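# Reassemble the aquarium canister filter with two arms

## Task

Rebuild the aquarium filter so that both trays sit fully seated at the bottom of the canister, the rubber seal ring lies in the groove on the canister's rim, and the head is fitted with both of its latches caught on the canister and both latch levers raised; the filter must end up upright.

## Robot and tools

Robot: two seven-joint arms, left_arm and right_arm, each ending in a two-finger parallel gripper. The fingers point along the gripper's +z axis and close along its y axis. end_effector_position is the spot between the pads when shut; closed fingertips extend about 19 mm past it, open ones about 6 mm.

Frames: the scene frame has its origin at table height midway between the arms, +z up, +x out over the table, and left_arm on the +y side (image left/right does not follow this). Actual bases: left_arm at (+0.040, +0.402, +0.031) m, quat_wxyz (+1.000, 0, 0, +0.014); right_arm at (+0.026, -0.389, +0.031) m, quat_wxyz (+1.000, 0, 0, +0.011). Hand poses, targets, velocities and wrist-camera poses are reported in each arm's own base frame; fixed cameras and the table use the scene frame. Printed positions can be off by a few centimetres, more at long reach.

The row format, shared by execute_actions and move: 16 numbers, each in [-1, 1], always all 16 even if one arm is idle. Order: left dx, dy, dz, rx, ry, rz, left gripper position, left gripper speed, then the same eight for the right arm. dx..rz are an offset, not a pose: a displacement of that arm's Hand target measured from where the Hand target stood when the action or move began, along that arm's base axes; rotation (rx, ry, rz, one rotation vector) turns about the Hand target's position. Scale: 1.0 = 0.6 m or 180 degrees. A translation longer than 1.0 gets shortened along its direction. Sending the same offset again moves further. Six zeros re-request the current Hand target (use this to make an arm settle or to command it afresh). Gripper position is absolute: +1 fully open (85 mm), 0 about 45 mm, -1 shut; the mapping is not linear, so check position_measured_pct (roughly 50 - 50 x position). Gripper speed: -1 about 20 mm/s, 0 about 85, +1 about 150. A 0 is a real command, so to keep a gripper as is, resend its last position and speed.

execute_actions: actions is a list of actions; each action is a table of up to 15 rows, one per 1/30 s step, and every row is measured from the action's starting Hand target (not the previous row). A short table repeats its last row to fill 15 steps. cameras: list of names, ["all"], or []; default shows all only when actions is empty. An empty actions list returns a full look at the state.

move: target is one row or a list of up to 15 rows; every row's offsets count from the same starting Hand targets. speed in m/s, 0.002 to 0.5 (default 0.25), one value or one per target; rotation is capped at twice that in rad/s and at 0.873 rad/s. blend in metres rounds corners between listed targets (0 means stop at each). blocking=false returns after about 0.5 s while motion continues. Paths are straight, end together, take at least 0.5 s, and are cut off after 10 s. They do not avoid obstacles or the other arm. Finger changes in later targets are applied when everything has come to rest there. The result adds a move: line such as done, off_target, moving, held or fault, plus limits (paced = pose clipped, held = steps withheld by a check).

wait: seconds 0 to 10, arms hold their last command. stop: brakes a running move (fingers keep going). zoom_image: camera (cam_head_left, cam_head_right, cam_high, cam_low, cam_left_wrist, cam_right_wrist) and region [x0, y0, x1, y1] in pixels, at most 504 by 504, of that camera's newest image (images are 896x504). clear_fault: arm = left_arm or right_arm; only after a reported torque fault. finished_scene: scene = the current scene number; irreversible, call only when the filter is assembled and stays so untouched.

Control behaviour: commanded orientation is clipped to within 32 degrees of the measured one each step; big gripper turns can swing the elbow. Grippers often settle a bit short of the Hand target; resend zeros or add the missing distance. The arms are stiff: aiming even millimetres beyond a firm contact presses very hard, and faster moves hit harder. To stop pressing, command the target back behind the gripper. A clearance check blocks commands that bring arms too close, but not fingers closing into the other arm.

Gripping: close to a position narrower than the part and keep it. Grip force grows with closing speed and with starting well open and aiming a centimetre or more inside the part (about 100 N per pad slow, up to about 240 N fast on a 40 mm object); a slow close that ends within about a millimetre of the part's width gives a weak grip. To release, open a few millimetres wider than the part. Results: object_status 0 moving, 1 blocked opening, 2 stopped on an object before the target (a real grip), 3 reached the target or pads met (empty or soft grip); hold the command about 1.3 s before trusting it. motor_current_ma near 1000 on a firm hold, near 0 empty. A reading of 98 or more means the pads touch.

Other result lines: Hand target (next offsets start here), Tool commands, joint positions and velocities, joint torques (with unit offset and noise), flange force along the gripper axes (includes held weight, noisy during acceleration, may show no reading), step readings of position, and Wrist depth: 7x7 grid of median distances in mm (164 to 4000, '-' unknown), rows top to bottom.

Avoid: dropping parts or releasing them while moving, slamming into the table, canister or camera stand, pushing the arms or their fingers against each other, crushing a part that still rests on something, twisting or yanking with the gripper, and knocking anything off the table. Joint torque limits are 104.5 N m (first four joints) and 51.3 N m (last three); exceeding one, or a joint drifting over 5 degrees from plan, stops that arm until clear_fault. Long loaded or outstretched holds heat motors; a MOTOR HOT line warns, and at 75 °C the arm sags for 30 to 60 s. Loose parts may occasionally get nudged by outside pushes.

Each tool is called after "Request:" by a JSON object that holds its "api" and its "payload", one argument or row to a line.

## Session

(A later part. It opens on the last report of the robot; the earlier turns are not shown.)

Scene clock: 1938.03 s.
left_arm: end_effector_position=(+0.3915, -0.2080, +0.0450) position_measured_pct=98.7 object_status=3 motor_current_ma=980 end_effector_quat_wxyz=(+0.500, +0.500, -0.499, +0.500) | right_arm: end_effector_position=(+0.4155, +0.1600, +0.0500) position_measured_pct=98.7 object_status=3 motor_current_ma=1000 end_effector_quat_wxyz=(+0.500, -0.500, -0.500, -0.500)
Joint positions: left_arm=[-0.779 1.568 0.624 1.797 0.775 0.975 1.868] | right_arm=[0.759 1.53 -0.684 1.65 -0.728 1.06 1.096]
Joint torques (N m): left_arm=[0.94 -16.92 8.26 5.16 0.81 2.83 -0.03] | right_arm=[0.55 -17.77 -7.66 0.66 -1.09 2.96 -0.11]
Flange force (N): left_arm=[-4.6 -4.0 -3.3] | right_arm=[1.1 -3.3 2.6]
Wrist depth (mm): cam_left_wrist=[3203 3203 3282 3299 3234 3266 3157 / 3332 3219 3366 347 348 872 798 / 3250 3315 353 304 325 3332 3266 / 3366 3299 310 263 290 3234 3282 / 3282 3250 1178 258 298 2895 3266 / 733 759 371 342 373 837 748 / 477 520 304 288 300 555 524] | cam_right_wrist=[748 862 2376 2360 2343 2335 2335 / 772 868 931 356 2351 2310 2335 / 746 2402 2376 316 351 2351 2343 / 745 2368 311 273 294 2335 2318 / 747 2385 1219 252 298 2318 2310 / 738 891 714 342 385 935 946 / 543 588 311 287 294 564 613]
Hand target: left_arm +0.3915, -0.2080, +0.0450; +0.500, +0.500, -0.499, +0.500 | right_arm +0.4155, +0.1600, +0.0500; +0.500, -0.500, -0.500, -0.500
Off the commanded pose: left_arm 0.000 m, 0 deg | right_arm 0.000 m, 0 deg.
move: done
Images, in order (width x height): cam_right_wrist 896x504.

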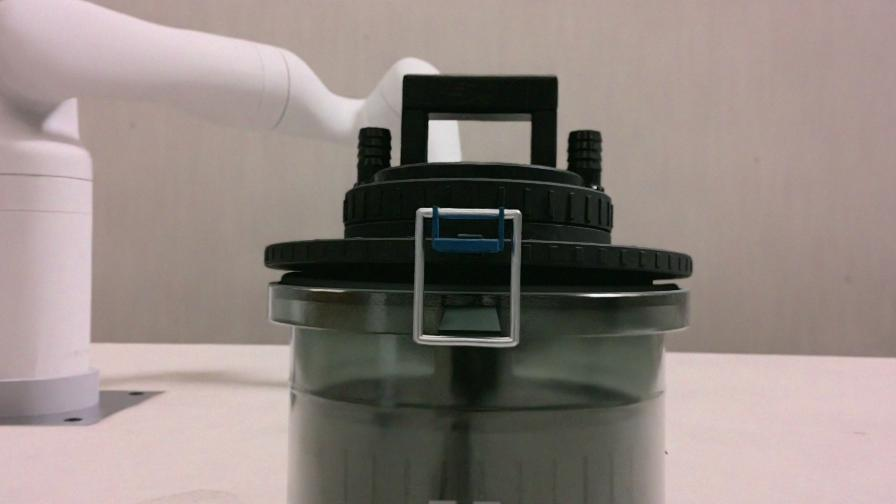

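Request:
{"api": "move", "payload": {
  "target": [0,0.0967,0.425,0.5,0,0,-1,0,0,0,0,0,0,0,-1,0],
  "speed": 0.15
}}

Request:
{"api": "move", "payload": {
  "target": [-0.0142,-0.5143,-0.0333,0,0,0.5,-1,0,0,0,0,0,0,0,-1,0],
  "speed": 0.15,
  "cameras": ["all"]
}}

Scene clock: 1991.70 s.
left_arm: end_effector_position=(+0.3915, -0.1500, +0.3000) position_measured_pct=98.7 object_status=3 motor_current_ma=980 end_effector_quat_wxyz=(+0.000, +0.707, -0.707, +0.000) | right_arm: end_effector_position=(+0.4155, +0.1600, +0.0500) position_measured_pct=98.7 object_status=3 motor_current_ma=1000 end_effector_quat_wxyz=(+0.500, -0.500, -0.500, -0.500)
Joint positions: left_arm=[0.027 0.285 0.375 1.559 -0.106 1.317 3.557] | right_arm=[0.759 1.53 -0.684 1.649 -0.728 1.06 1.096]
Joint torques (N m): left_arm=[0.82 -14.41 1.68 -6.99 0.09 -0.01 0.05] | right_arm=[0.34 -17.65 -7.65 0.72 -1.14 2.97 -0.07]
Flange force (N): left_arm=[0.4 -6.9 -4.1] | right_arm=[1.3 -3.3 2.2]
Wrist depth (mm): cam_left_wrist=[474 476 475 476 476 475 476 / 474 474 474 473 475 476 477 / 473 472 475 474 474 474 477 / 473 475 473 473 475 475 476 / 473 474 473 474 475 475 473 / 472 473 474 472 475 476 474 / 471 472 473 472 474 474 473] | cam_right_wrist=[733 2402 2343 2368 2368 2310 2326 / 787 2402 2360 356 2326 2335 2326 / 748 2376 2385 315 351 2335 2326 / 745 2385 311 273 294 2343 2294 / 747 2394 1230 255 298 2294 2302 / 738 890 713 343 385 938 950 / 543 590 311 287 294 563 613]
Hand target: left_arm +0.3915, -0.1500, +0.3000; +0.000, +0.707, -0.707, +0.000 | right_arm +0.4155, +0.1600, +0.0500; +0.500, -0.500, -0.500, -0.500
Off the commanded pose: left_arm 0.000 m, 0 deg | right_arm 0.000 m, 0 deg.
move: done

Scene clock: 1997.40 s.
left_arm: end_effector_position=(+0.3830, -0.4586, +0.2800) position_measured_pct=98.7 object_status=3 motor_current_ma=980 end_effector_quat_wxyz=(+0.000, +1.000, +0.000, +0.000) | right_arm: end_effector_position=(+0.4155, +0.1600, +0.0500) position_measured_pct=98.7 object_status=3 motor_current_ma=1000 end_effector_quat_wxyz=(+0.500, -0.500, -0.500, -0.500)
Joint positions: left_arm=[0.786 0.738 0.122 0.855 -0.083 1.552 5.591] | right_arm=[0.759 1.53 -0.684 1.649 -0.728 1.06 1.096]
Joint torques (N m): left_arm=[0.91 -23.63 1.41 -7.26 0.05 -0.2 -0.16] | right_arm=[0.42 -17.6 -7.66 0.77 -1.12 2.93 -0.1]
Flange force (N): left_arm=[9.7 9.7 -6.2] | right_arm=[1.2 -3.1 2.2]
Wrist depth (mm): cam_left_wrist=[455 454 454 452 453 452 451 / 455 455 454 454 453 452 451 / 455 454 319 454 453 452 453 / 454 320 317 314 451 452 450 / 454 320 284 290 452 452 451 / 454 296 243 283 311 451 366 / 453 319 243 283 312 451 449] | cam_right_wrist=[761 2385 2376 2376 2343 2326 2335 / 770 2411 2402 356 2326 2351 2343 / 746 2368 2385 316 351 2310 2326 / 746 2394 311 272 293 2326 2318 / 746 2385 1221 255 298 2310 2278 / 742 889 717 342 385 938 949 / 543 589 311 287 294 564 613]
Hand target: left_arm +0.3830, -0.4586, +0.2800; +0.000, +1.000, +0.000, +0.000 | right_arm +0.4155, +0.1600, +0.0500; +0.500, -0.500, -0.500, -0.500
Off the commanded pose: left_arm 0.000 m, 0 deg | right_arm 0.000 m, 0 deg.
move: done

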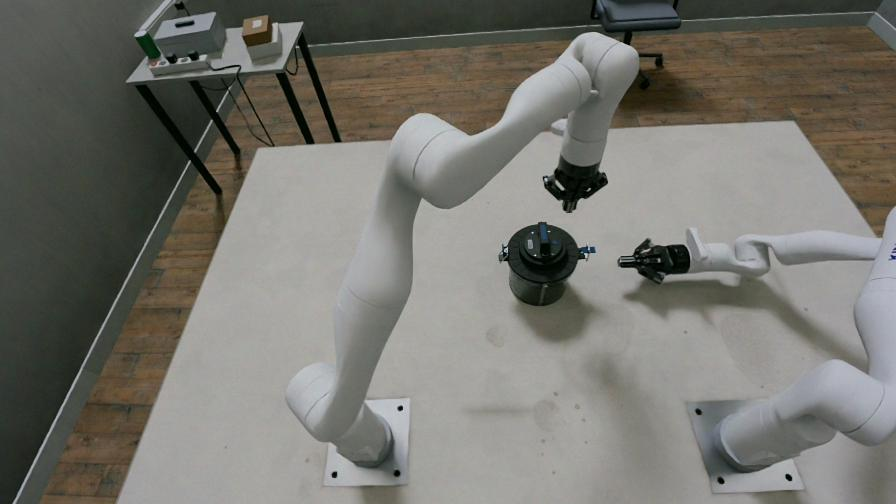

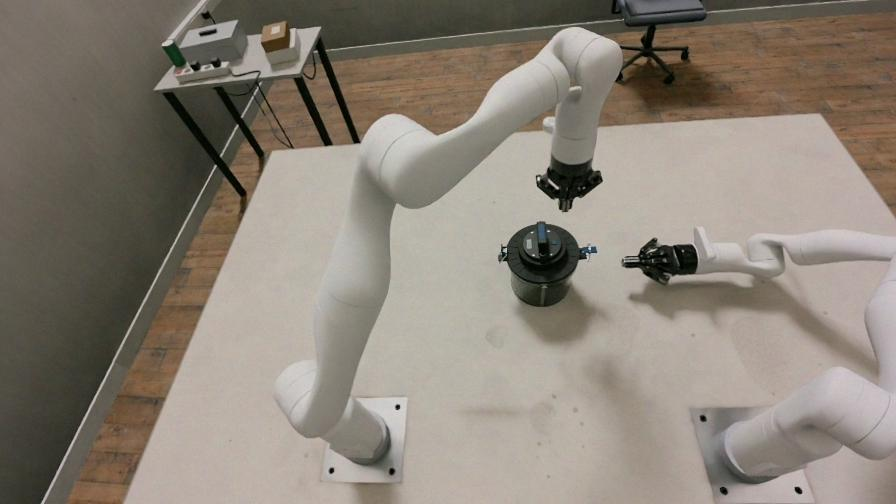

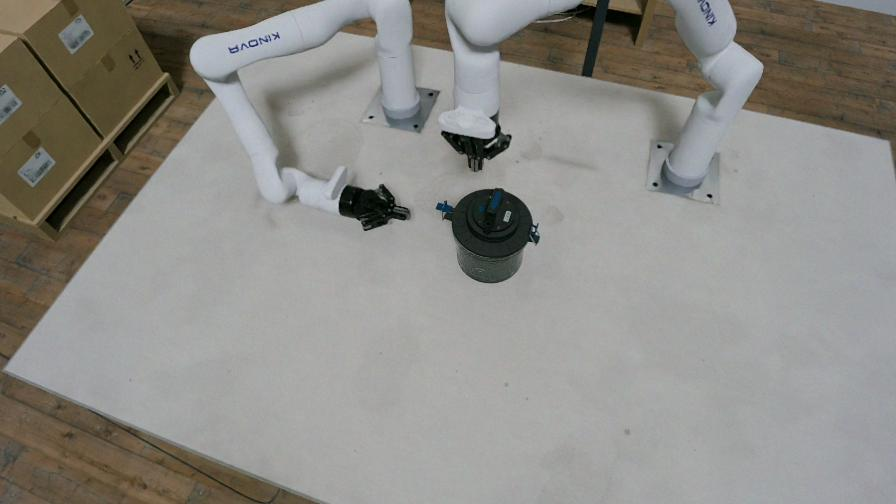

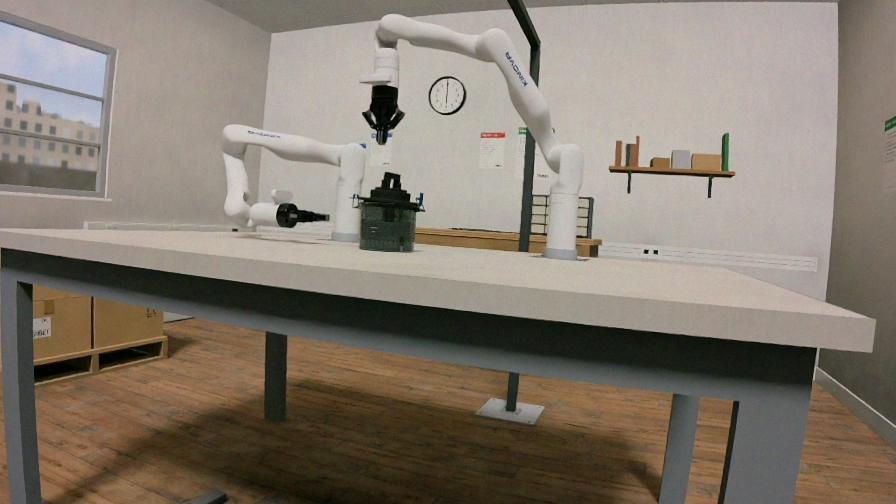

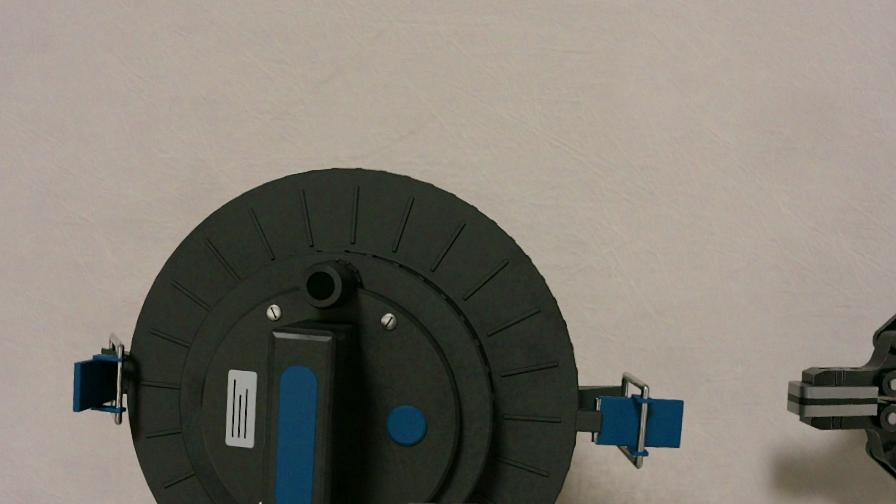

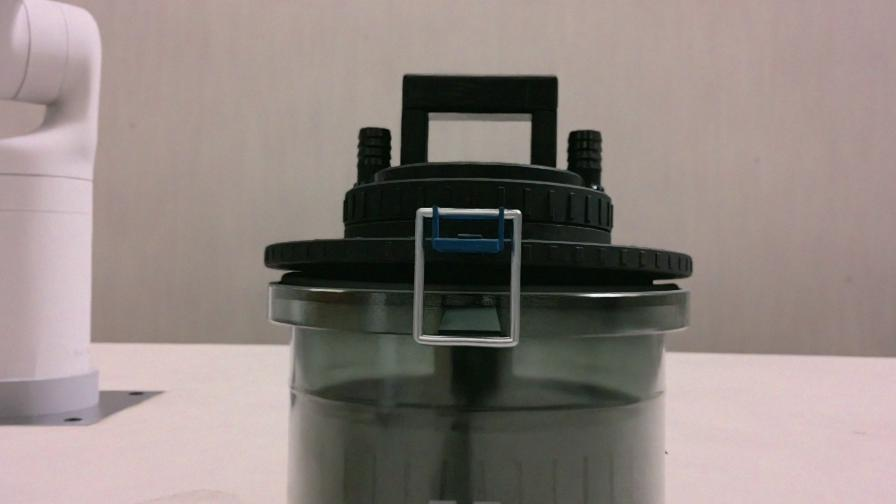

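Request:
{"api": "move", "payload": {
  "target": [0.035,0.016,-0.175,0,0,0,-1,0,0,0,0,0,0,0,-1,0],
  "speed": 0.1,
  "cameras": ["cam_right_wrist"]
}}

Request:
{"api": "move", "payload": {
  "target": [0,0,-0.0083,0,0,0,-1,0,0,0,0,0,0,0,-1,0],
  "speed": 0.02
}}

Scene clock: 2018.23 s.
left_arm: end_effector_position=(+0.4040, -0.4490, +0.1751) position_measured_pct=98.7 object_status=3 motor_current_ma=980 end_effector_quat_wxyz=(+0.000, +1.000, +0.000, +0.000) | right_arm: end_effector_position=(+0.4155, +0.1600, +0.0500) position_measured_pct=98.7 object_status=3 motor_current_ma=1000 end_effector_quat_wxyz=(+0.500, -0.500, -0.500, -0.500)
Joint positions: left_arm=[0.748 0.804 0.109 1.065 -0.083 1.276 5.561] | right_arm=[0.759 1.53 -0.684 1.649 -0.728 1.06 1.096]
Joint torques (N m): left_arm=[0.97 -24.26 1.49 -6.91 0.07 -0.17 -0.02] | right_arm=[0.37 -17.62 -7.68 0.73 -1.11 2.96 -0.05]
Flange force (N): left_arm=[9.0 7.6 -2.9] | right_arm=[1.3 -3.2 2.2]
Wrist depth (mm): cam_left_wrist=[351 350 350 349 348 348 348 / 351 350 350 349 348 348 348 / 350 349 349 349 349 347 348 / 350 215 213 211 348 347 348 / 350 214 211 210 209 347 348 / 216 190 183 187 208 347 348 / 215 182 179 184 207 347 347] | cam_right_wrist=[760 2402 2402 2351 324 2326 2302 / 771 2420 2368 355 352 2351 2318 / 742 2394 2385 315 351 2343 2302 / 746 2394 311 273 294 2326 2360 / 748 2360 1221 255 298 2310 2310 / 738 891 714 342 384 939 947 / 543 590 311 287 293 563 613]
Hand target: left_arm +0.4040, -0.4490, +0.1750; +0.000, +1.000, +0.000, +0.000 | right_arm +0.4155, +0.1600, +0.0500; +0.500, -0.500, -0.500, -0.500
Off the commanded pose: left_arm 0.000 m, 0 deg | right_arm 0.000 m, 0 deg.
move: done
Images, in order (width x height): cam_right_wrist 896x504.

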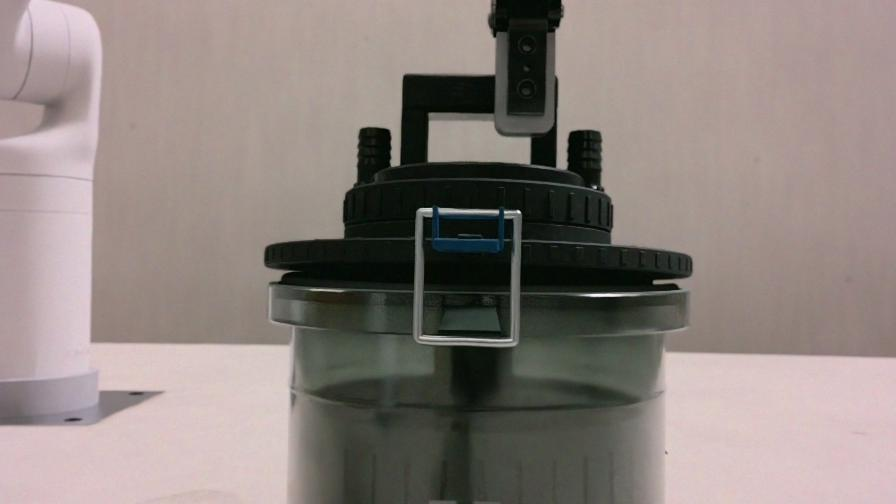

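Scene clock: 2018.93 s.
left_arm: end_effector_position=(+0.4040, -0.4490, +0.1701) position_measured_pct=98.7 object_status=3 motor_current_ma=980 end_effector_quat_wxyz=(+0.000, +1.000, +0.000, +0.000) | right_arm: end_effector_position=(+0.4155, +0.1600, +0.0500) position_measured_pct=98.7 object_status=3 motor_current_ma=1000 end_effector_quat_wxyz=(+0.500, -0.500, -0.500, -0.500)
Joint positions: left_arm=[0.748 0.808 0.109 1.074 -0.083 1.263 5.561] | right_arm=[0.759 1.53 -0.684 1.649 -0.728 1.06 1.096]
Joint torques (N m): left_arm=[0.99 -24.36 1.54 -6.72 0.03 0.01 -0.02] | right_arm=[0.34 -17.62 -7.67 0.76 -1.11 2.96 -0.06]
Flange force (N): left_arm=[9.3 8.0 -2.6] | right_arm=[1.3 -3.2 2.1]
Wrist depth (mm): cam_left_wrist=[345 345 344 345 344 344 343 / 346 345 345 344 344 343 343 / 344 345 344 344 344 343 343 / 344 210 207 206 342 344 343 / 345 209 206 205 204 341 343 / 211 185 182 182 204 342 342 / 211 177 174 180 203 342 341] | cam_right_wrist=[758 2394 2360 2360 324 2360 2326 / 772 2394 2368 354 352 2351 2326 / 749 2402 2385 316 329 2326 2310 / 747 2376 311 273 294 2335 2335 / 746 2376 1223 255 298 2335 2318 / 741 886 717 342 385 939 953 / 543 588 312 287 294 564 614]
Hand target: left_arm +0.4040, -0.4490, +0.1701; +0.000, +1.000, +0.000, +0.000 | right_arm +0.4155, +0.1600, +0.0500; +0.500, -0.500, -0.500, -0.500
Off the commanded pose: left_arm 0.000 m, 0 deg | right_arm 0.000 m, 0 deg.
move: done

Request:
{"api": "move", "payload": {
  "target": [0,0,-0.01,0,0,0,-1,0,0,0,0,0,0,0,-1,0],
  "speed": 0.02
}}

Request:
{"api": "move", "payload": {
  "target": [0,0,-0.0025,0,0,0,-1,0,0,0,0,0,0,0,-1,0],
  "speed": 0.02
}}

Scene clock: 2026.03 s.
left_arm: end_effector_position=(+0.4040, -0.4490, +0.1641) position_measured_pct=98.7 object_status=3 motor_current_ma=980 end_effector_quat_wxyz=(+0.000, +1.000, +0.000, +0.000) | right_arm: end_effector_position=(+0.4155, +0.1600, +0.0500) position_measured_pct=98.7 object_status=3 motor_current_ma=1000 end_effector_quat_wxyz=(+0.500, -0.500, -0.500, -0.500)
Joint positions: left_arm=[0.748 0.813 0.108 1.084 -0.084 1.248 5.562] | right_arm=[0.759 1.53 -0.684 1.649 -0.728 1.06 1.096]
Joint torques (N m): left_arm=[0.95 -24.34 1.51 -6.59 0.07 0.08 -0.01] | right_arm=[0.29 -17.63 -7.63 0.75 -1.1 2.98 -0.08]
Flange force (N): left_arm=[9.3 8.0 -2.4] | right_arm=[1.3 -3.3 2.2]
Wrist depth (mm): cam_left_wrist=[339 338 338 338 338 338 337 / 339 340 339 338 337 337 336 / 339 338 337 337 338 337 336 / 339 204 202 200 337 337 338 / 205 204 201 199 198 336 336 / 205 179 176 194 197 336 335 / 204 171 168 174 197 336 337] | cam_right_wrist=[759 2402 2376 2368 318 2318 2294 / 770 2402 2360 355 352 2310 2343 / 745 2420 2385 317 327 2335 2310 / 746 2385 311 273 294 2343 2310 / 746 2376 1223 255 298 2310 2318 / 738 892 717 342 385 934 947 / 543 588 311 287 294 562 614]
Hand target: left_arm +0.4040, -0.4490, +0.1641; +0.000, +1.000, +0.000, +0.000 | right_arm +0.4155, +0.1600, +0.0500; +0.500, -0.500, -0.500, -0.500
Off the commanded pose: left_arm 0.000 m, 0 deg | right_arm 0.000 m, 0 deg.
move: done

Scene clock: 2026.73 s.
left_arm: end_effector_position=(+0.4040, -0.4490, +0.1626) position_measured_pct=98.7 object_status=3 motor_current_ma=980 end_effector_quat_wxyz=(+0.000, +1.000, +0.000, +0.000) | right_arm: end_effector_position=(+0.4155, +0.1600, +0.0500) position_measured_pct=98.7 object_status=3 motor_current_ma=1000 end_effector_quat_wxyz=(+0.500, -0.500, -0.500, -0.500)
Joint positions: left_arm=[0.748 0.815 0.108 1.086 -0.084 1.244 5.562] | right_arm=[0.759 1.53 -0.684 1.649 -0.728 1.06 1.096]
Joint torques (N m): left_arm=[0.67 -22.66 1.14 -5.57 -0.13 0.31 -0.04] | right_arm=[0.38 -17.63 -7.69 0.76 -1.11 2.94 -0.08]
Flange force (N): left_arm=[9.2 8.6 -5.0] | right_arm=[1.2 -3.1 2.1]
Wrist depth (mm): cam_left_wrist=[339 337 337 337 336 336 336 / 338 338 337 337 337 336 336 / 337 337 336 337 337 335 336 / 338 203 201 199 335 337 335 / 204 202 200 198 197 336 335 / 204 178 175 195 196 336 335 / 203 169 167 173 196 335 335] | cam_right_wrist=[759 2376 2376 2351 317 2343 2310 / 771 2411 2394 354 323 2326 2318 / 748 2376 2385 316 326 2326 2302 / 745 2385 311 251 298 2326 2326 / 748 2394 1226 255 298 2326 2326 / 739 890 718 342 385 938 946 / 543 588 311 287 294 562 614]
Hand target: left_arm +0.4040, -0.4490, +0.1626; +0.000, +1.000, +0.000, +0.000 | right_arm +0.4155, +0.1600, +0.0500; +0.500, -0.500, -0.500, -0.500
Off the commanded pose: left_arm 0.000 m, 0 deg | right_arm 0.000 m, 0 deg.
move: done

Request:
{"api": "move", "payload": {
  "target": [0,0,-0.0025,0,0,0,-1,0,0,0,0,0,0,0,-1,0],
  "speed": 0.02
}}

Request:
{"api": "move", "payload": {
  "target": [0,0,-0.0017,0,0,0,-1,0,0,0,0,0,0,0,-1,0],
  "speed": 0.02,
  "cameras": ["cam_right_wrist"]
}}

Request:
{"api": "zoom_image", "payload": {
  "camera": "cam_right_wrist",
  "region": [250, 180, 710, 380]
}}

Scene clock: 2034.43 s.
left_arm: end_effector_position=(+0.4040, -0.4490, +0.1611) position_measured_pct=98.7 object_status=3 motor_current_ma=980 end_effector_quat_wxyz=(+0.000, +1.000, +0.000, +0.000) | right_arm: end_effector_position=(+0.4155, +0.1600, +0.0500) position_measured_pct=98.7 object_status=3 motor_current_ma=1000 end_effector_quat_wxyz=(+0.500, -0.500, -0.500, -0.500)
Joint positions: left_arm=[0.748 0.816 0.108 1.088 -0.084 1.241 5.562] | right_arm=[0.759 1.53 -0.684 1.649 -0.728 1.06 1.096]
Joint torques (N m): left_arm=[0.17 -17.24 0.49 -1.85 -0.41 1.28 -0.07] | right_arm=[0.34 -17.62 -7.7 0.77 -1.14 2.96 -0.07]
Flange force (N): left_arm=[10.4 11.4 -13.2] | right_arm=[1.2 -3.2 2.1]
Wrist depth (mm): cam_left_wrist=[338 337 337 335 336 336 335 / 336 336 336 336 334 336 335 / 336 335 336 335 335 335 334 / 336 202 201 199 334 335 334 / 203 201 200 198 198 335 334 / 203 177 175 197 197 334 334 / 202 169 167 174 196 334 334] | cam_right_wrist=[760 2411 2368 2394 316 2326 2326 / 770 2385 2360 354 323 2318 2302 / 747 2394 2360 316 323 2326 2335 / 747 2411 322 251 298 2343 2318 / 748 2394 1223 255 297 2310 2294 / 741 891 716 343 385 940 947 / 542 589 311 287 294 563 614]
Hand target: left_arm +0.4040, -0.4490, +0.1611; +0.000, +1.000, +0.000, +0.000 | right_arm +0.4155, +0.1600, +0.0500; +0.500, -0.500, -0.500, -0.500
Off the commanded pose: left_arm 0.000 m, 0 deg | right_arm 0.000 m, 0 deg.
move: done

Scene clock: 2035.13 s.
left_arm: end_effector_position=(+0.4040, -0.4490, +0.1601) position_measured_pct=98.7 object_status=3 motor_current_ma=980 end_effector_quat_wxyz=(+0.000, +1.000, +0.000, +0.000) | right_arm: end_effector_position=(+0.4155, +0.1600, +0.0500) position_measured_pct=98.7 object_status=3 motor_current_ma=1000 end_effector_quat_wxyz=(+0.500, -0.500, -0.500, -0.500)
Joint positions: left_arm=[0.748 0.817 0.108 1.09 -0.084 1.238 5.562] | right_arm=[0.759 1.53 -0.684 1.649 -0.728 1.06 1.096]
Joint torques (N m): left_arm=[-0.62 -12.43 -0.53 0.75 -0.9 1.68 -0.05] | right_arm=[0.36 -17.63 -7.66 0.75 -1.09 2.92 -0.05]
Flange force (N): left_arm=[9.7 12.4 -20.7] | right_arm=[1.3 -3.1 2.1]
Wrist depth (mm): cam_left_wrist=[336 336 335 336 335 335 335 / 336 336 335 335 334 335 335 / 336 336 336 335 334 335 334 / 335 202 200 199 334 334 335 / 203 201 200 198 198 334 334 / 202 177 175 197 197 334 333 / 202 168 167 174 196 333 333] | cam_right_wrist=[763 2394 2402 2360 316 2343 2310 / 770 2376 2368 354 323 2360 2343 / 746 2385 2385 316 323 2318 2326 / 748 2394 322 278 290 2326 2294 / 746 2385 1221 255 297 2335 2302 / 739 889 799 342 397 934 950 / 543 587 312 287 294 562 612]
Hand target: left_arm +0.4040, -0.4490, +0.1601; +0.000, +1.000, +0.000, +0.000 | right_arm +0.4155, +0.1600, +0.0500; +0.500, -0.500, -0.500, -0.500
Off the commanded pose: left_arm 0.000 m, 0 deg | right_arm 0.000 m, 0 deg.
move: done
Images, in order (width x height): cam_right_wrist 896x504.

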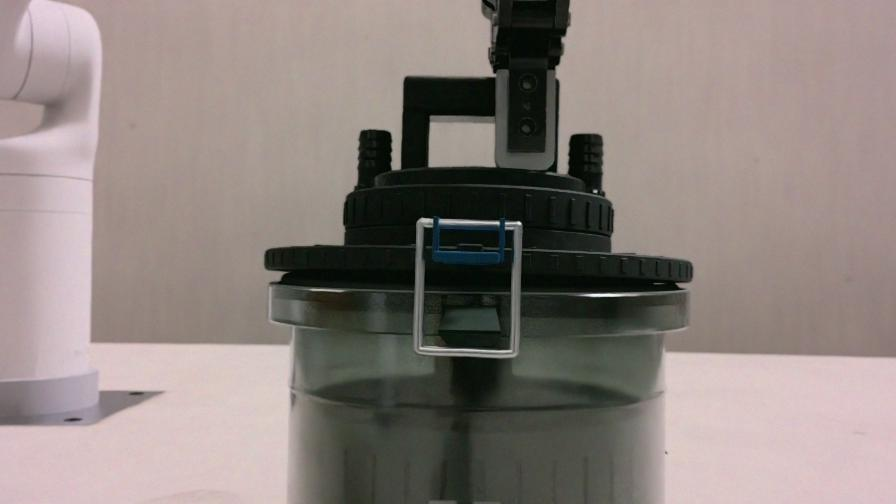

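Scaled by 1.096 from the camera's 896x504 image, which has a finer 1280x720 frame.

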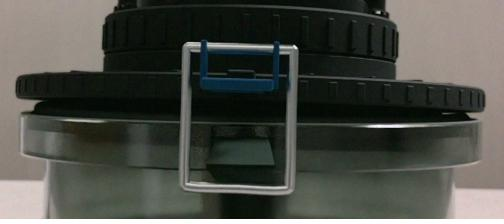

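Request:
{"api": "move", "payload": {
  "target": [0,0,-0.0025,0,0,0,-1,0,0,0,0,0,0,0,-1,0],
  "speed": 0.02
}}

Request:
{"api": "move", "payload": {
  "target": [0,0,-0.0017,0,0,0,-1,0,0,0,0,0,0,0,-1,0],
  "speed": 0.02,
  "cameras": ["cam_right_wrist"]
}}

Request:
{"api": "zoom_image", "payload": {
  "camera": "cam_right_wrist",
  "region": [380, 190, 560, 370]
}}

Scene clock: 2062.43 s.
left_arm: end_effector_position=(+0.4040, -0.4490, +0.1586) position_measured_pct=98.7 object_status=3 motor_current_ma=980 end_effector_quat_wxyz=(+0.000, +1.000, +0.000, +0.000) | right_arm: end_effector_position=(+0.4155, +0.1600, +0.0500) position_measured_pct=98.7 object_status=3 motor_current_ma=1000 end_effector_quat_wxyz=(+0.500, -0.500, -0.500, -0.500)
Joint positions: left_arm=[0.748 0.818 0.107 1.092 -0.084 1.235 5.562] | right_arm=[0.759 1.53 -0.684 1.649 -0.728 1.06 1.096]
Joint torques (N m): left_arm=[-1.9 -4.43 -2.01 3.98 -1.62 1.2 -0.05] | right_arm=[0.36 -17.64 -7.66 0.73 -1.1 2.93 -0.08]
Flange force (N): left_arm=[6.7 12.2 -34.2] | right_arm=[1.3 -3.2 2.1]
Wrist depth (mm): cam_left_wrist=[336 335 334 334 335 335 335 / 335 333 336 335 335 334 334 / 334 334 334 334 334 334 334 / 335 201 200 199 334 333 333 / 202 201 199 199 198 333 333 / 201 176 175 197 197 334 333 / 176 168 167 174 197 333 332] | cam_right_wrist=[762 2402 2385 2360 315 2326 2318 / 773 2385 2360 353 322 2351 2318 / 748 2376 2385 315 325 2335 2318 / 749 2376 321 294 290 2326 2318 / 748 2368 1223 268 296 2326 2318 / 738 889 797 343 385 942 947 / 541 588 311 287 293 563 614]
Hand target: left_arm +0.4040, -0.4490, +0.1585; +0.000, +1.000, +0.000, +0.000 | right_arm +0.4155, +0.1600, +0.0500; +0.500, -0.500, -0.500, -0.500
Off the commanded pose: left_arm 0.000 m, 0 deg | right_arm 0.000 m, 0 deg.
move: done

Scene clock: 2063.13 s.
left_arm: end_effector_position=(+0.4040, -0.4490, +0.1576) position_measured_pct=98.7 object_status=3 motor_current_ma=980 end_effector_quat_wxyz=(+0.000, +1.000, +0.000, +0.000) | right_arm: end_effector_position=(+0.4155, +0.1600, +0.0500) position_measured_pct=98.7 object_status=3 motor_current_ma=1000 end_effector_quat_wxyz=(+0.500, -0.500, -0.500, -0.500)
Joint positions: left_arm=[0.748 0.819 0.107 1.094 -0.084 1.232 5.562] | right_arm=[0.759 1.53 -0.684 1.649 -0.728 1.06 1.096]
Joint torques (N m): left_arm=[-2.54 2.6 -3.01 6.71 -2.05 0.6 -0.06] | right_arm=[0.35 -17.58 -7.71 0.77 -1.13 2.94 -0.08]
Flange force (N): left_arm=[4.5 11.4 -46.3] | right_arm=[1.3 -3.1 2.0]
Wrist depth (mm): cam_left_wrist=[335 335 334 335 335 334 333 / 334 335 334 335 334 333 334 / 335 334 334 333 334 333 333 / 334 201 200 199 332 333 334 / 201 200 199 199 198 332 333 / 200 176 175 197 197 333 333 / 176 168 166 174 196 333 332] | cam_right_wrist=[761 2402 2360 2394 315 2318 2351 / 772 2394 2402 353 322 2326 2294 / 747 2420 2394 316 325 2368 2343 / 748 2394 321 279 284 2335 2326 / 746 2411 1212 268 292 2351 2326 / 738 892 716 342 385 935 949 / 543 590 312 287 294 564 613]
Hand target: left_arm +0.4040, -0.4490, +0.1575; +0.000, +1.000, +0.000, +0.000 | right_arm +0.4155, +0.1600, +0.0500; +0.500, -0.500, -0.500, -0.500
Off the commanded pose: left_arm 0.000 m, 0 deg | right_arm 0.000 m, 0 deg.
move: done
Images, in order (width x height): cam_right_wrist 896x504.

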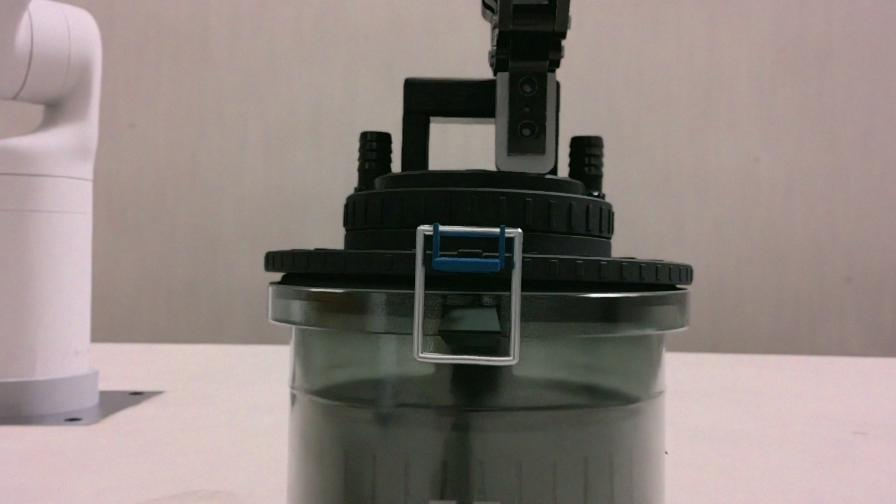

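Scaled by 2.800 from the camera's 896x504 image, which has a finer 1280x720 frame.

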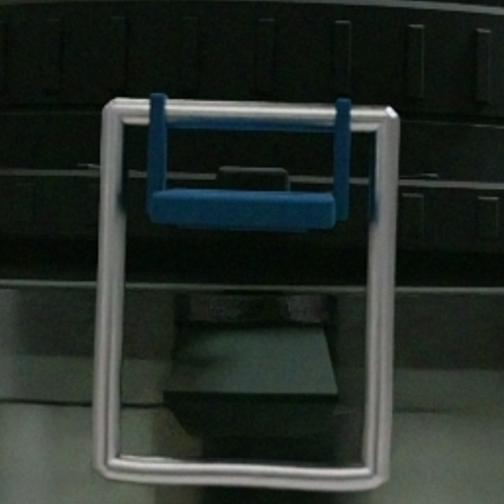

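Request:
{"api": "move", "payload": {
  "target": [
    [0,0,-0.0017,0,0,0,-1,0,0,0.0833,0.0675,0,0,0,-1,0],
    [0,0,-0.0017,0,0,0,-1,0,0,0.1283,0.0675,0,0,0,-1,0]
  ],
  "speed": 0.06,
  "cameras": ["cam_low","cam_right_wrist","cam_left_wrist"]
}}

Request:
{"api": "zoom_image", "payload": {
  "camera": "cam_low",
  "region": [300, 170, 380, 230]
}}

Scene clock: 2092.67 s.
left_arm: end_effector_position=(+0.4040, -0.4490, +0.1565) position_measured_pct=98.7 object_status=3 motor_current_ma=980 end_effector_quat_wxyz=(+0.000, +1.000, +0.000, +0.000) | right_arm: end_effector_position=(+0.4155, +0.2369, +0.0905) position_measured_pct=98.7 object_status=3 motor_current_ma=1000 end_effector_quat_wxyz=(+0.500, -0.500, -0.500, -0.500)
Joint positions: left_arm=[0.748 0.82 0.107 1.096 -0.084 1.23 5.563] | right_arm=[0.674 1.494 -0.806 1.78 -0.857 0.865 1.139]
Joint torques (N m): left_arm=[-3.24 11.25 -4 9.7 -2.46 -0.39 -0.01] | right_arm=[0.26 -16.76 -8.66 0.79 -0.85 3.03 -0.05]
Flange force (N): left_arm=[1.2 9.4 -61.2] | right_arm=[1.1 -3.5 1.4]
Wrist depth (mm): cam_left_wrist=[334 334 334 334 334 334 334 / 334 333 333 333 334 335 333 / 334 333 334 334 334 332 334 / 334 201 199 199 333 333 332 / 201 200 199 199 198 332 333 / 201 176 175 197 197 332 331 / 176 167 166 174 197 332 331] | cam_right_wrist=[2343 2302 2318 - 215 2240 2248 / 2326 2318 2271 - 230 2232 2240 / 725 2310 2318 275 241 2248 2232 / 2310 2294 2302 275 246 2263 2240 / 2302 2310 256 233 241 2248 2263 / 994 1006 237 227 228 257 1203 / 691 642 211 173 198 215 721]
Hand target: left_arm +0.4040, -0.4490, +0.1565; +0.000, +1.000, +0.000, +0.000 | right_arm +0.4155, +0.2370, +0.0905; +0.500, -0.500, -0.500, -0.500
Off the commanded pose: left_arm 0.000 m, 0 deg | right_arm 0.000 m, 0 deg.
move: done
Images, in order (width x height): cam_low 896x504, cam_left_wrist 896x504, cam_right_wrist 896x504.

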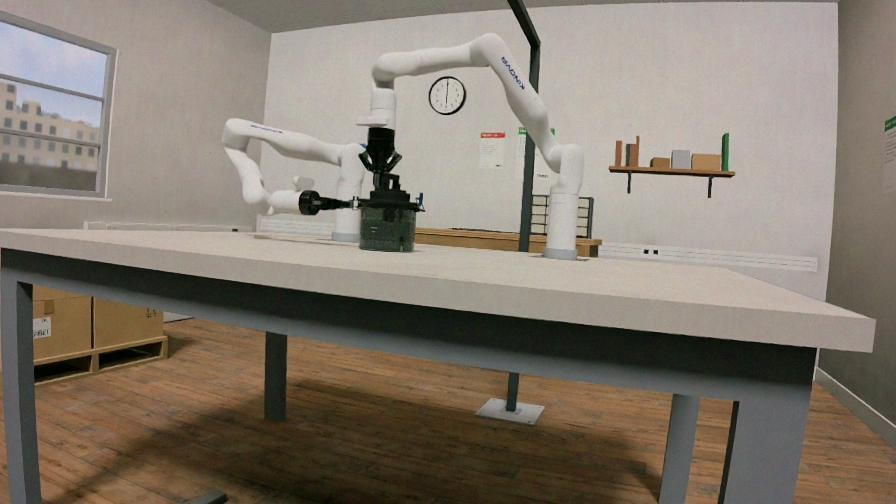

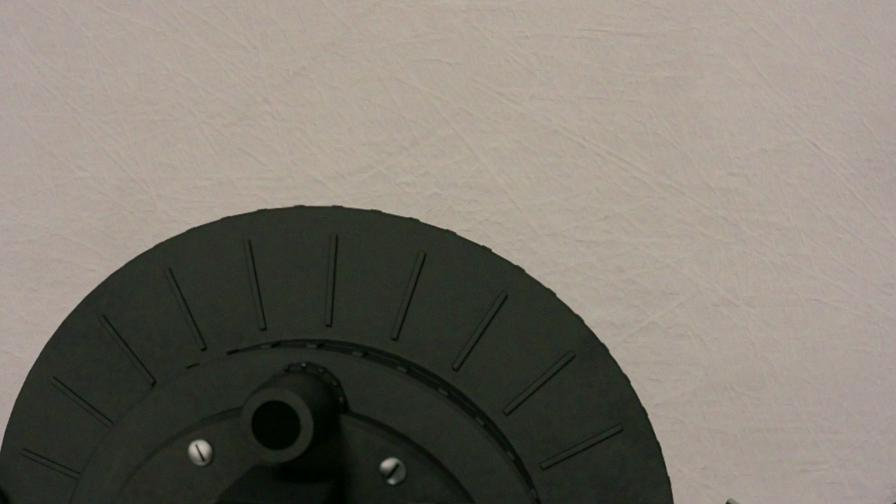

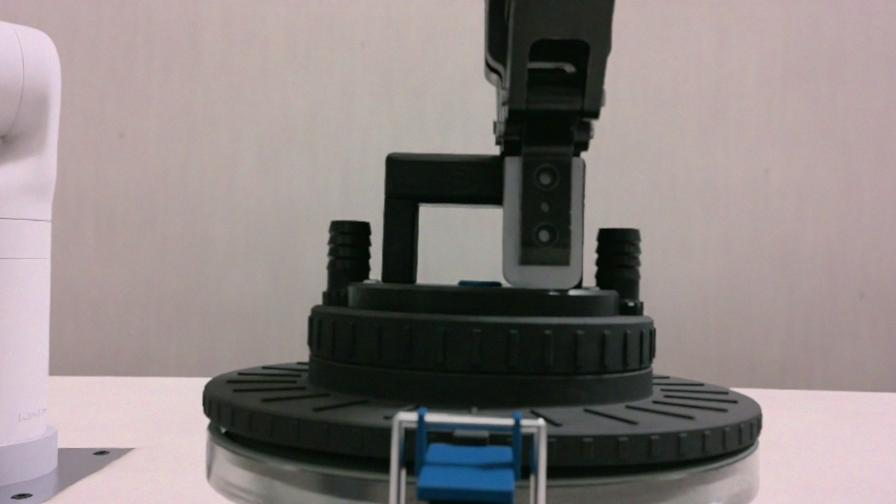

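Scaled by 6.300 from the camera's 896x504 image, which has a finer 1280x720 frame.

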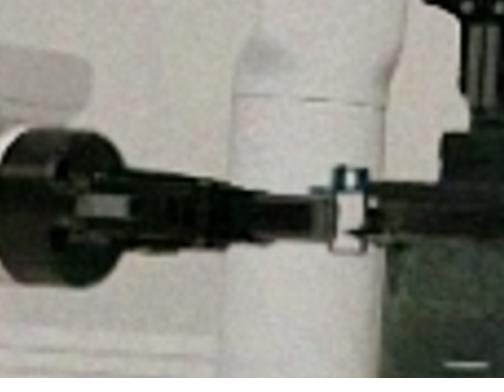

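Request:
{"api": "move", "payload": {
  "target": [
    [0,0,0,0,0,0,-1,0,0,0.0025,0.0205,0,0,0,-1,0],
    [0,0,0,0,0,0,-1,0,0,0.0055,0.027,0,0,0,-1,0],
    [0,0,0,0,0,0,-1,0,0,0.0118,0.0355,0,0,0,-1,0]
  ],
  "speed": 0.03,
  "blend": [0.003,0.003,0],
  "cameras": ["cam_low","cam_right_wrist"]
}}

Request:
{"api": "zoom_image", "payload": {
  "camera": "cam_low",
  "region": [300, 170, 380, 230]
}}

Scene clock: 2105.60 s.
left_arm: end_effector_position=(+0.4041, -0.4489, +0.1565) position_measured_pct=98.7 object_status=3 motor_current_ma=980 end_effector_quat_wxyz=(+0.000, +1.000, +0.001, +0.000) | right_arm: end_effector_position=(+0.4155, +0.2440, +0.1117) position_measured_pct=98.7 object_status=3 motor_current_ma=1000 end_effector_quat_wxyz=(+0.500, -0.500, -0.500, -0.500)
Joint positions: left_arm=[0.748 0.82 0.107 1.096 -0.084 1.23 5.563] | right_arm=[0.672 1.456 -0.836 1.814 -0.885 0.842 1.128]
Joint torques (N m): left_arm=[2.25 9.97 0.74 7.26 0.42 -2.39 0.02] | right_arm=[-4.06 -21.09 -27.39 7.1 -3.94 13.95 0.15]
Flange force (N): left_arm=[4.5 -0.7 -60.5] | right_arm=[-33.9 -2.7 -7.7]
Wrist depth (mm): cam_left_wrist=[334 334 334 334 333 335 334 / 334 335 334 334 333 333 334 / 333 334 334 334 333 333 332 / 333 201 199 199 333 333 333 / 200 200 199 199 199 332 333 / 200 176 175 197 198 332 332 / 176 167 167 174 197 331 330] | cam_right_wrist=[2310 2310 2286 - 193 - 2232 / 2310 2318 2310 - 209 2240 2232 / 2326 2294 2271 - 223 2240 2240 / 2286 2294 2302 268 233 2255 2218 / 2318 2286 275 269 268 2248 2240 / 1087 1221 244 228 234 1145 1147 / 748 252 235 222 226 250 852]
Hand target: left_arm +0.4040, -0.4490, +0.1565; +0.000, +1.000, +0.000, +0.000 | right_arm +0.4155, +0.2441, +0.1118; +0.500, -0.500, -0.500, -0.500
Off the commanded pose: left_arm 0.000 m, 0 deg | right_arm 0.000 m, 0 deg.
move: done; blend cut to 0.0021 m at target 1, 0.0021 m at target 2
Images, in order (width x height): cam_low 896x504, cam_right_wrist 896x504.

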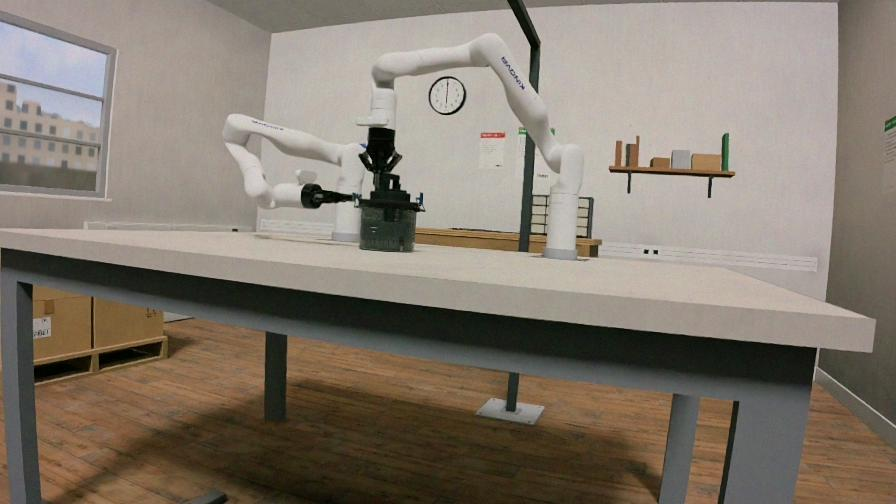

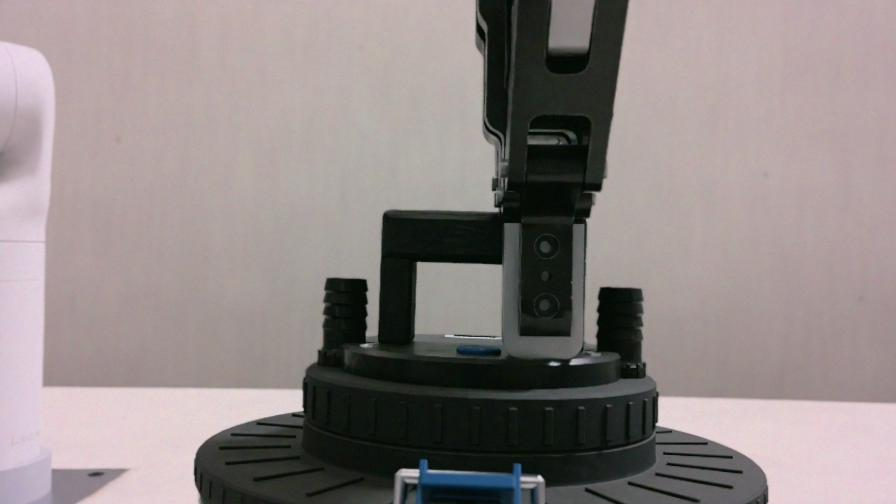

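Scaled by 6.300 from the camera's 896x504 image, which has a finer 1280x720 frame.

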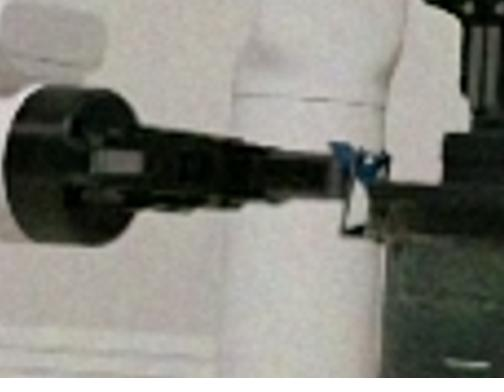

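Request:
{"api": "move", "payload": {
  "target": [
    [0,0,0,0,0,0,-1,0,0,-0.0063,-0.0085,0,0,0,-1,0],
    [0,0,0,0,0,0,-1,0,0,-0.0118,-0.036,0,0,0,-1,0],
    [0,0,0,0,0,0,-1,0,0,-0.14,-0.036,0,0,0,-1,0],
    [0,0,0,0,0,0,-1,0,0,-0.14,-0.103,0,0,0,-1,0]
  ],
  "speed": [0.03,0.05,0.08,0.08],
  "blend": [0.003,0.003,0.01,0],
  "cameras": ["cam_right_wrist"]
}}

Request:
{"api": "zoom_image", "payload": {
  "camera": "cam_right_wrist",
  "region": [380, 190, 560, 370]
}}

Scene clock: 2125.90 s.
left_arm: end_effector_position=(+0.4040, -0.4490, +0.1565) position_measured_pct=98.7 object_status=3 motor_current_ma=980 end_effector_quat_wxyz=(+0.000, +1.000, +0.001, +0.000) | right_arm: end_effector_position=(+0.4155, +0.1600, +0.0501) position_measured_pct=98.7 object_status=3 motor_current_ma=1000 end_effector_quat_wxyz=(+0.500, -0.500, -0.500, -0.500)
Joint positions: left_arm=[0.748 0.82 0.107 1.096 -0.084 1.23 5.562] | right_arm=[0.76 1.531 -0.686 1.65 -0.726 1.058 1.094]
Joint torques (N m): left_arm=[-0.27 9.57 -1.34 7.07 -0.9 -2.22 0] | right_arm=[0.37 -17.67 -7.65 0.88 -1.14 2.97 -0.08]
Flange force (N): left_arm=[1.5 2.2 -59.7] | right_arm=[1.0 -2.8 2.1]
Wrist depth (mm): cam_left_wrist=[334 334 334 334 333 334 334 / 334 334 334 334 333 333 333 / 334 334 333 333 333 333 332 / 335 200 200 199 333 332 333 / 200 200 199 198 198 332 332 / 200 175 175 197 198 333 332 / 176 167 167 174 197 331 331] | cam_right_wrist=[761 2385 2343 2368 306 2335 2326 / 771 2402 2402 353 322 2343 2310 / 748 2376 2368 320 326 2326 2294 / 746 2420 321 257 290 2326 2326 / 745 2376 1214 256 296 2294 2318 / 739 888 717 343 385 936 950 / 543 589 312 287 294 563 614]
Hand target: left_arm +0.4040, -0.4490, +0.1565; +0.000, +1.000, +0.001, +0.000 | right_arm +0.4155, +0.1600, +0.0500; +0.500, -0.500, -0.500, -0.500
Off the commanded pose: left_arm 0.000 m, 0 deg | right_arm 0.000 m, 0 deg.
move: done
Images, in order (width x height): cam_right_wrist 896x504.

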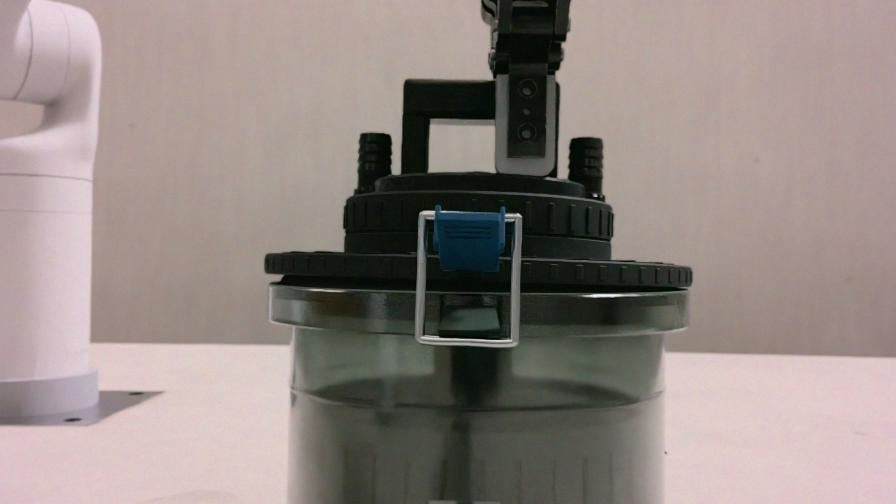

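Scaled by 2.800 from the camera's 896x504 image, which has a finer 1280x720 frame.

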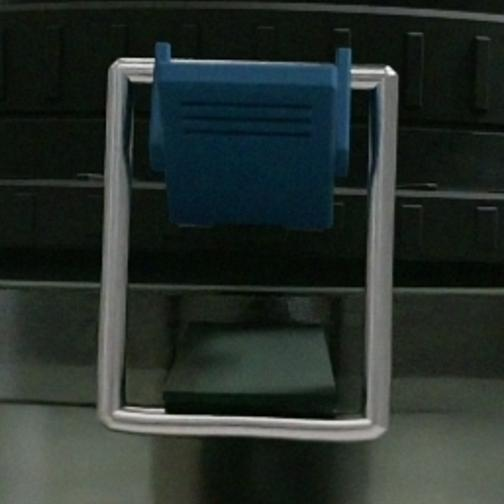

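Request:
{"api": "zoom_image", "payload": {
  "camera": "cam_right_wrist",
  "region": [255, 230, 425, 340]
}}

Request:
{"api": "zoom_image", "payload": {
  "camera": "cam_right_wrist",
  "region": [510, 230, 700, 340]
}}

Scaled by 2.965 from the camera's 896x504 image, which has a finer 1280x720 frame.

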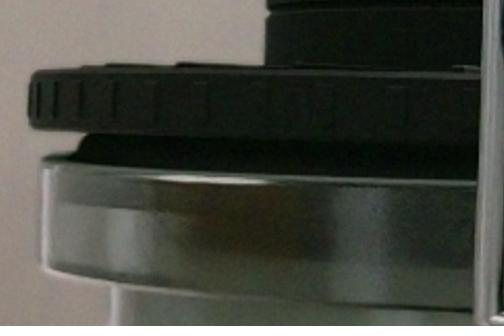

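Scaled by 2.653 from the camera's 896x504 image, which has a finer 1280x720 frame.

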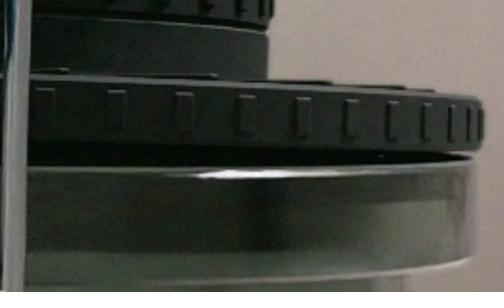

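Request:
{"api": "move", "payload": {
  "target": [
    [0,0,0.025,0,0,0,-1,0,0,0,0,0,0,0,-1,0],
    [-0.0358,-0.0183,0.025,0,0,0,-1,0,0,0,0,0,0,0,-1,0],
    [-0.0358,-0.0183,0.0108,0,0,0,-1,0,0,0,0,0,0,0,-1,0]
  ],
  "speed": [0.05,0.05,0.03],
  "cameras": ["cam_right_wrist"]
}}

Request:
{"api": "zoom_image", "payload": {
  "camera": "cam_right_wrist",
  "region": [250, 150, 710, 370]
}}

Scene clock: 2179.27 s.
left_arm: end_effector_position=(+0.3826, -0.4600, +0.1630) position_measured_pct=98.7 object_status=3 motor_current_ma=980 end_effector_quat_wxyz=(+0.000, +1.000, +0.000, +0.000) | right_arm: end_effector_position=(+0.4155, +0.1600, +0.0500) position_measured_pct=98.7 object_status=3 motor_current_ma=1000 end_effector_quat_wxyz=(+0.500, -0.500, -0.500, -0.500)
Joint positions: left_arm=[0.785 0.8 0.107 1.115 -0.083 1.231 5.601] | right_arm=[0.76 1.531 -0.686 1.65 -0.726 1.058 1.094]
Joint torques (N m): left_arm=[0.96 -24.01 1.49 -6.66 0.05 -0.11 -0.05] | right_arm=[0.35 -17.62 -7.66 0.79 -1.12 2.96 -0.05]
Flange force (N): left_arm=[8.6 7.9 -2.7] | right_arm=[1.3 -3.1 2.1]
Wrist depth (mm): cam_left_wrist=[339 338 337 337 337 337 337 / 338 338 338 337 337 337 335 / 338 203 201 200 336 336 335 / 204 202 200 199 198 336 335 / 179 170 169 198 198 336 335 / - - 168 175 198 335 335 / - - 168 167 197 197 336] | cam_right_wrist=[760 2394 2360 308 2343 2318 2335 / 770 2376 2394 313 365 2335 2335 / 745 2402 2394 313 329 2343 2302 / 746 2402 322 256 307 2326 2278 / 748 2385 1226 255 298 2318 2302 / 738 891 716 343 385 935 949 / 542 590 312 288 294 563 614]
Hand target: left_arm +0.3826, -0.4600, +0.1630; +0.000, +1.000, +0.000, +0.000 | right_arm +0.4155, +0.1600, +0.0500; +0.500, -0.500, -0.500, -0.500
Off the commanded pose: left_arm 0.000 m, 0 deg | right_arm 0.000 m, 0 deg.
move: done
Images, in order (width x height): cam_right_wrist 896x504.

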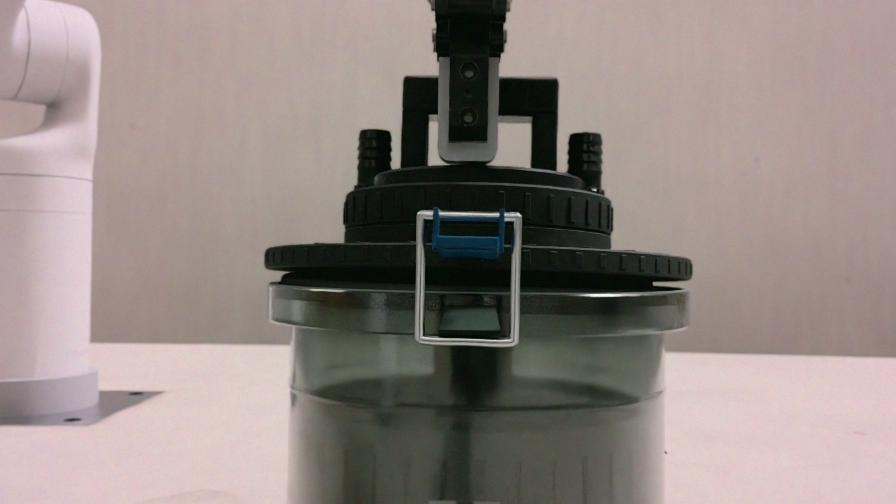

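Scaled by 1.096 from the camera's 896x504 image, which has a finer 1280x720 frame.

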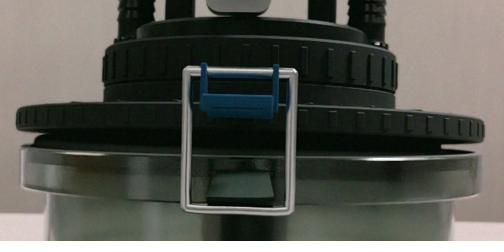

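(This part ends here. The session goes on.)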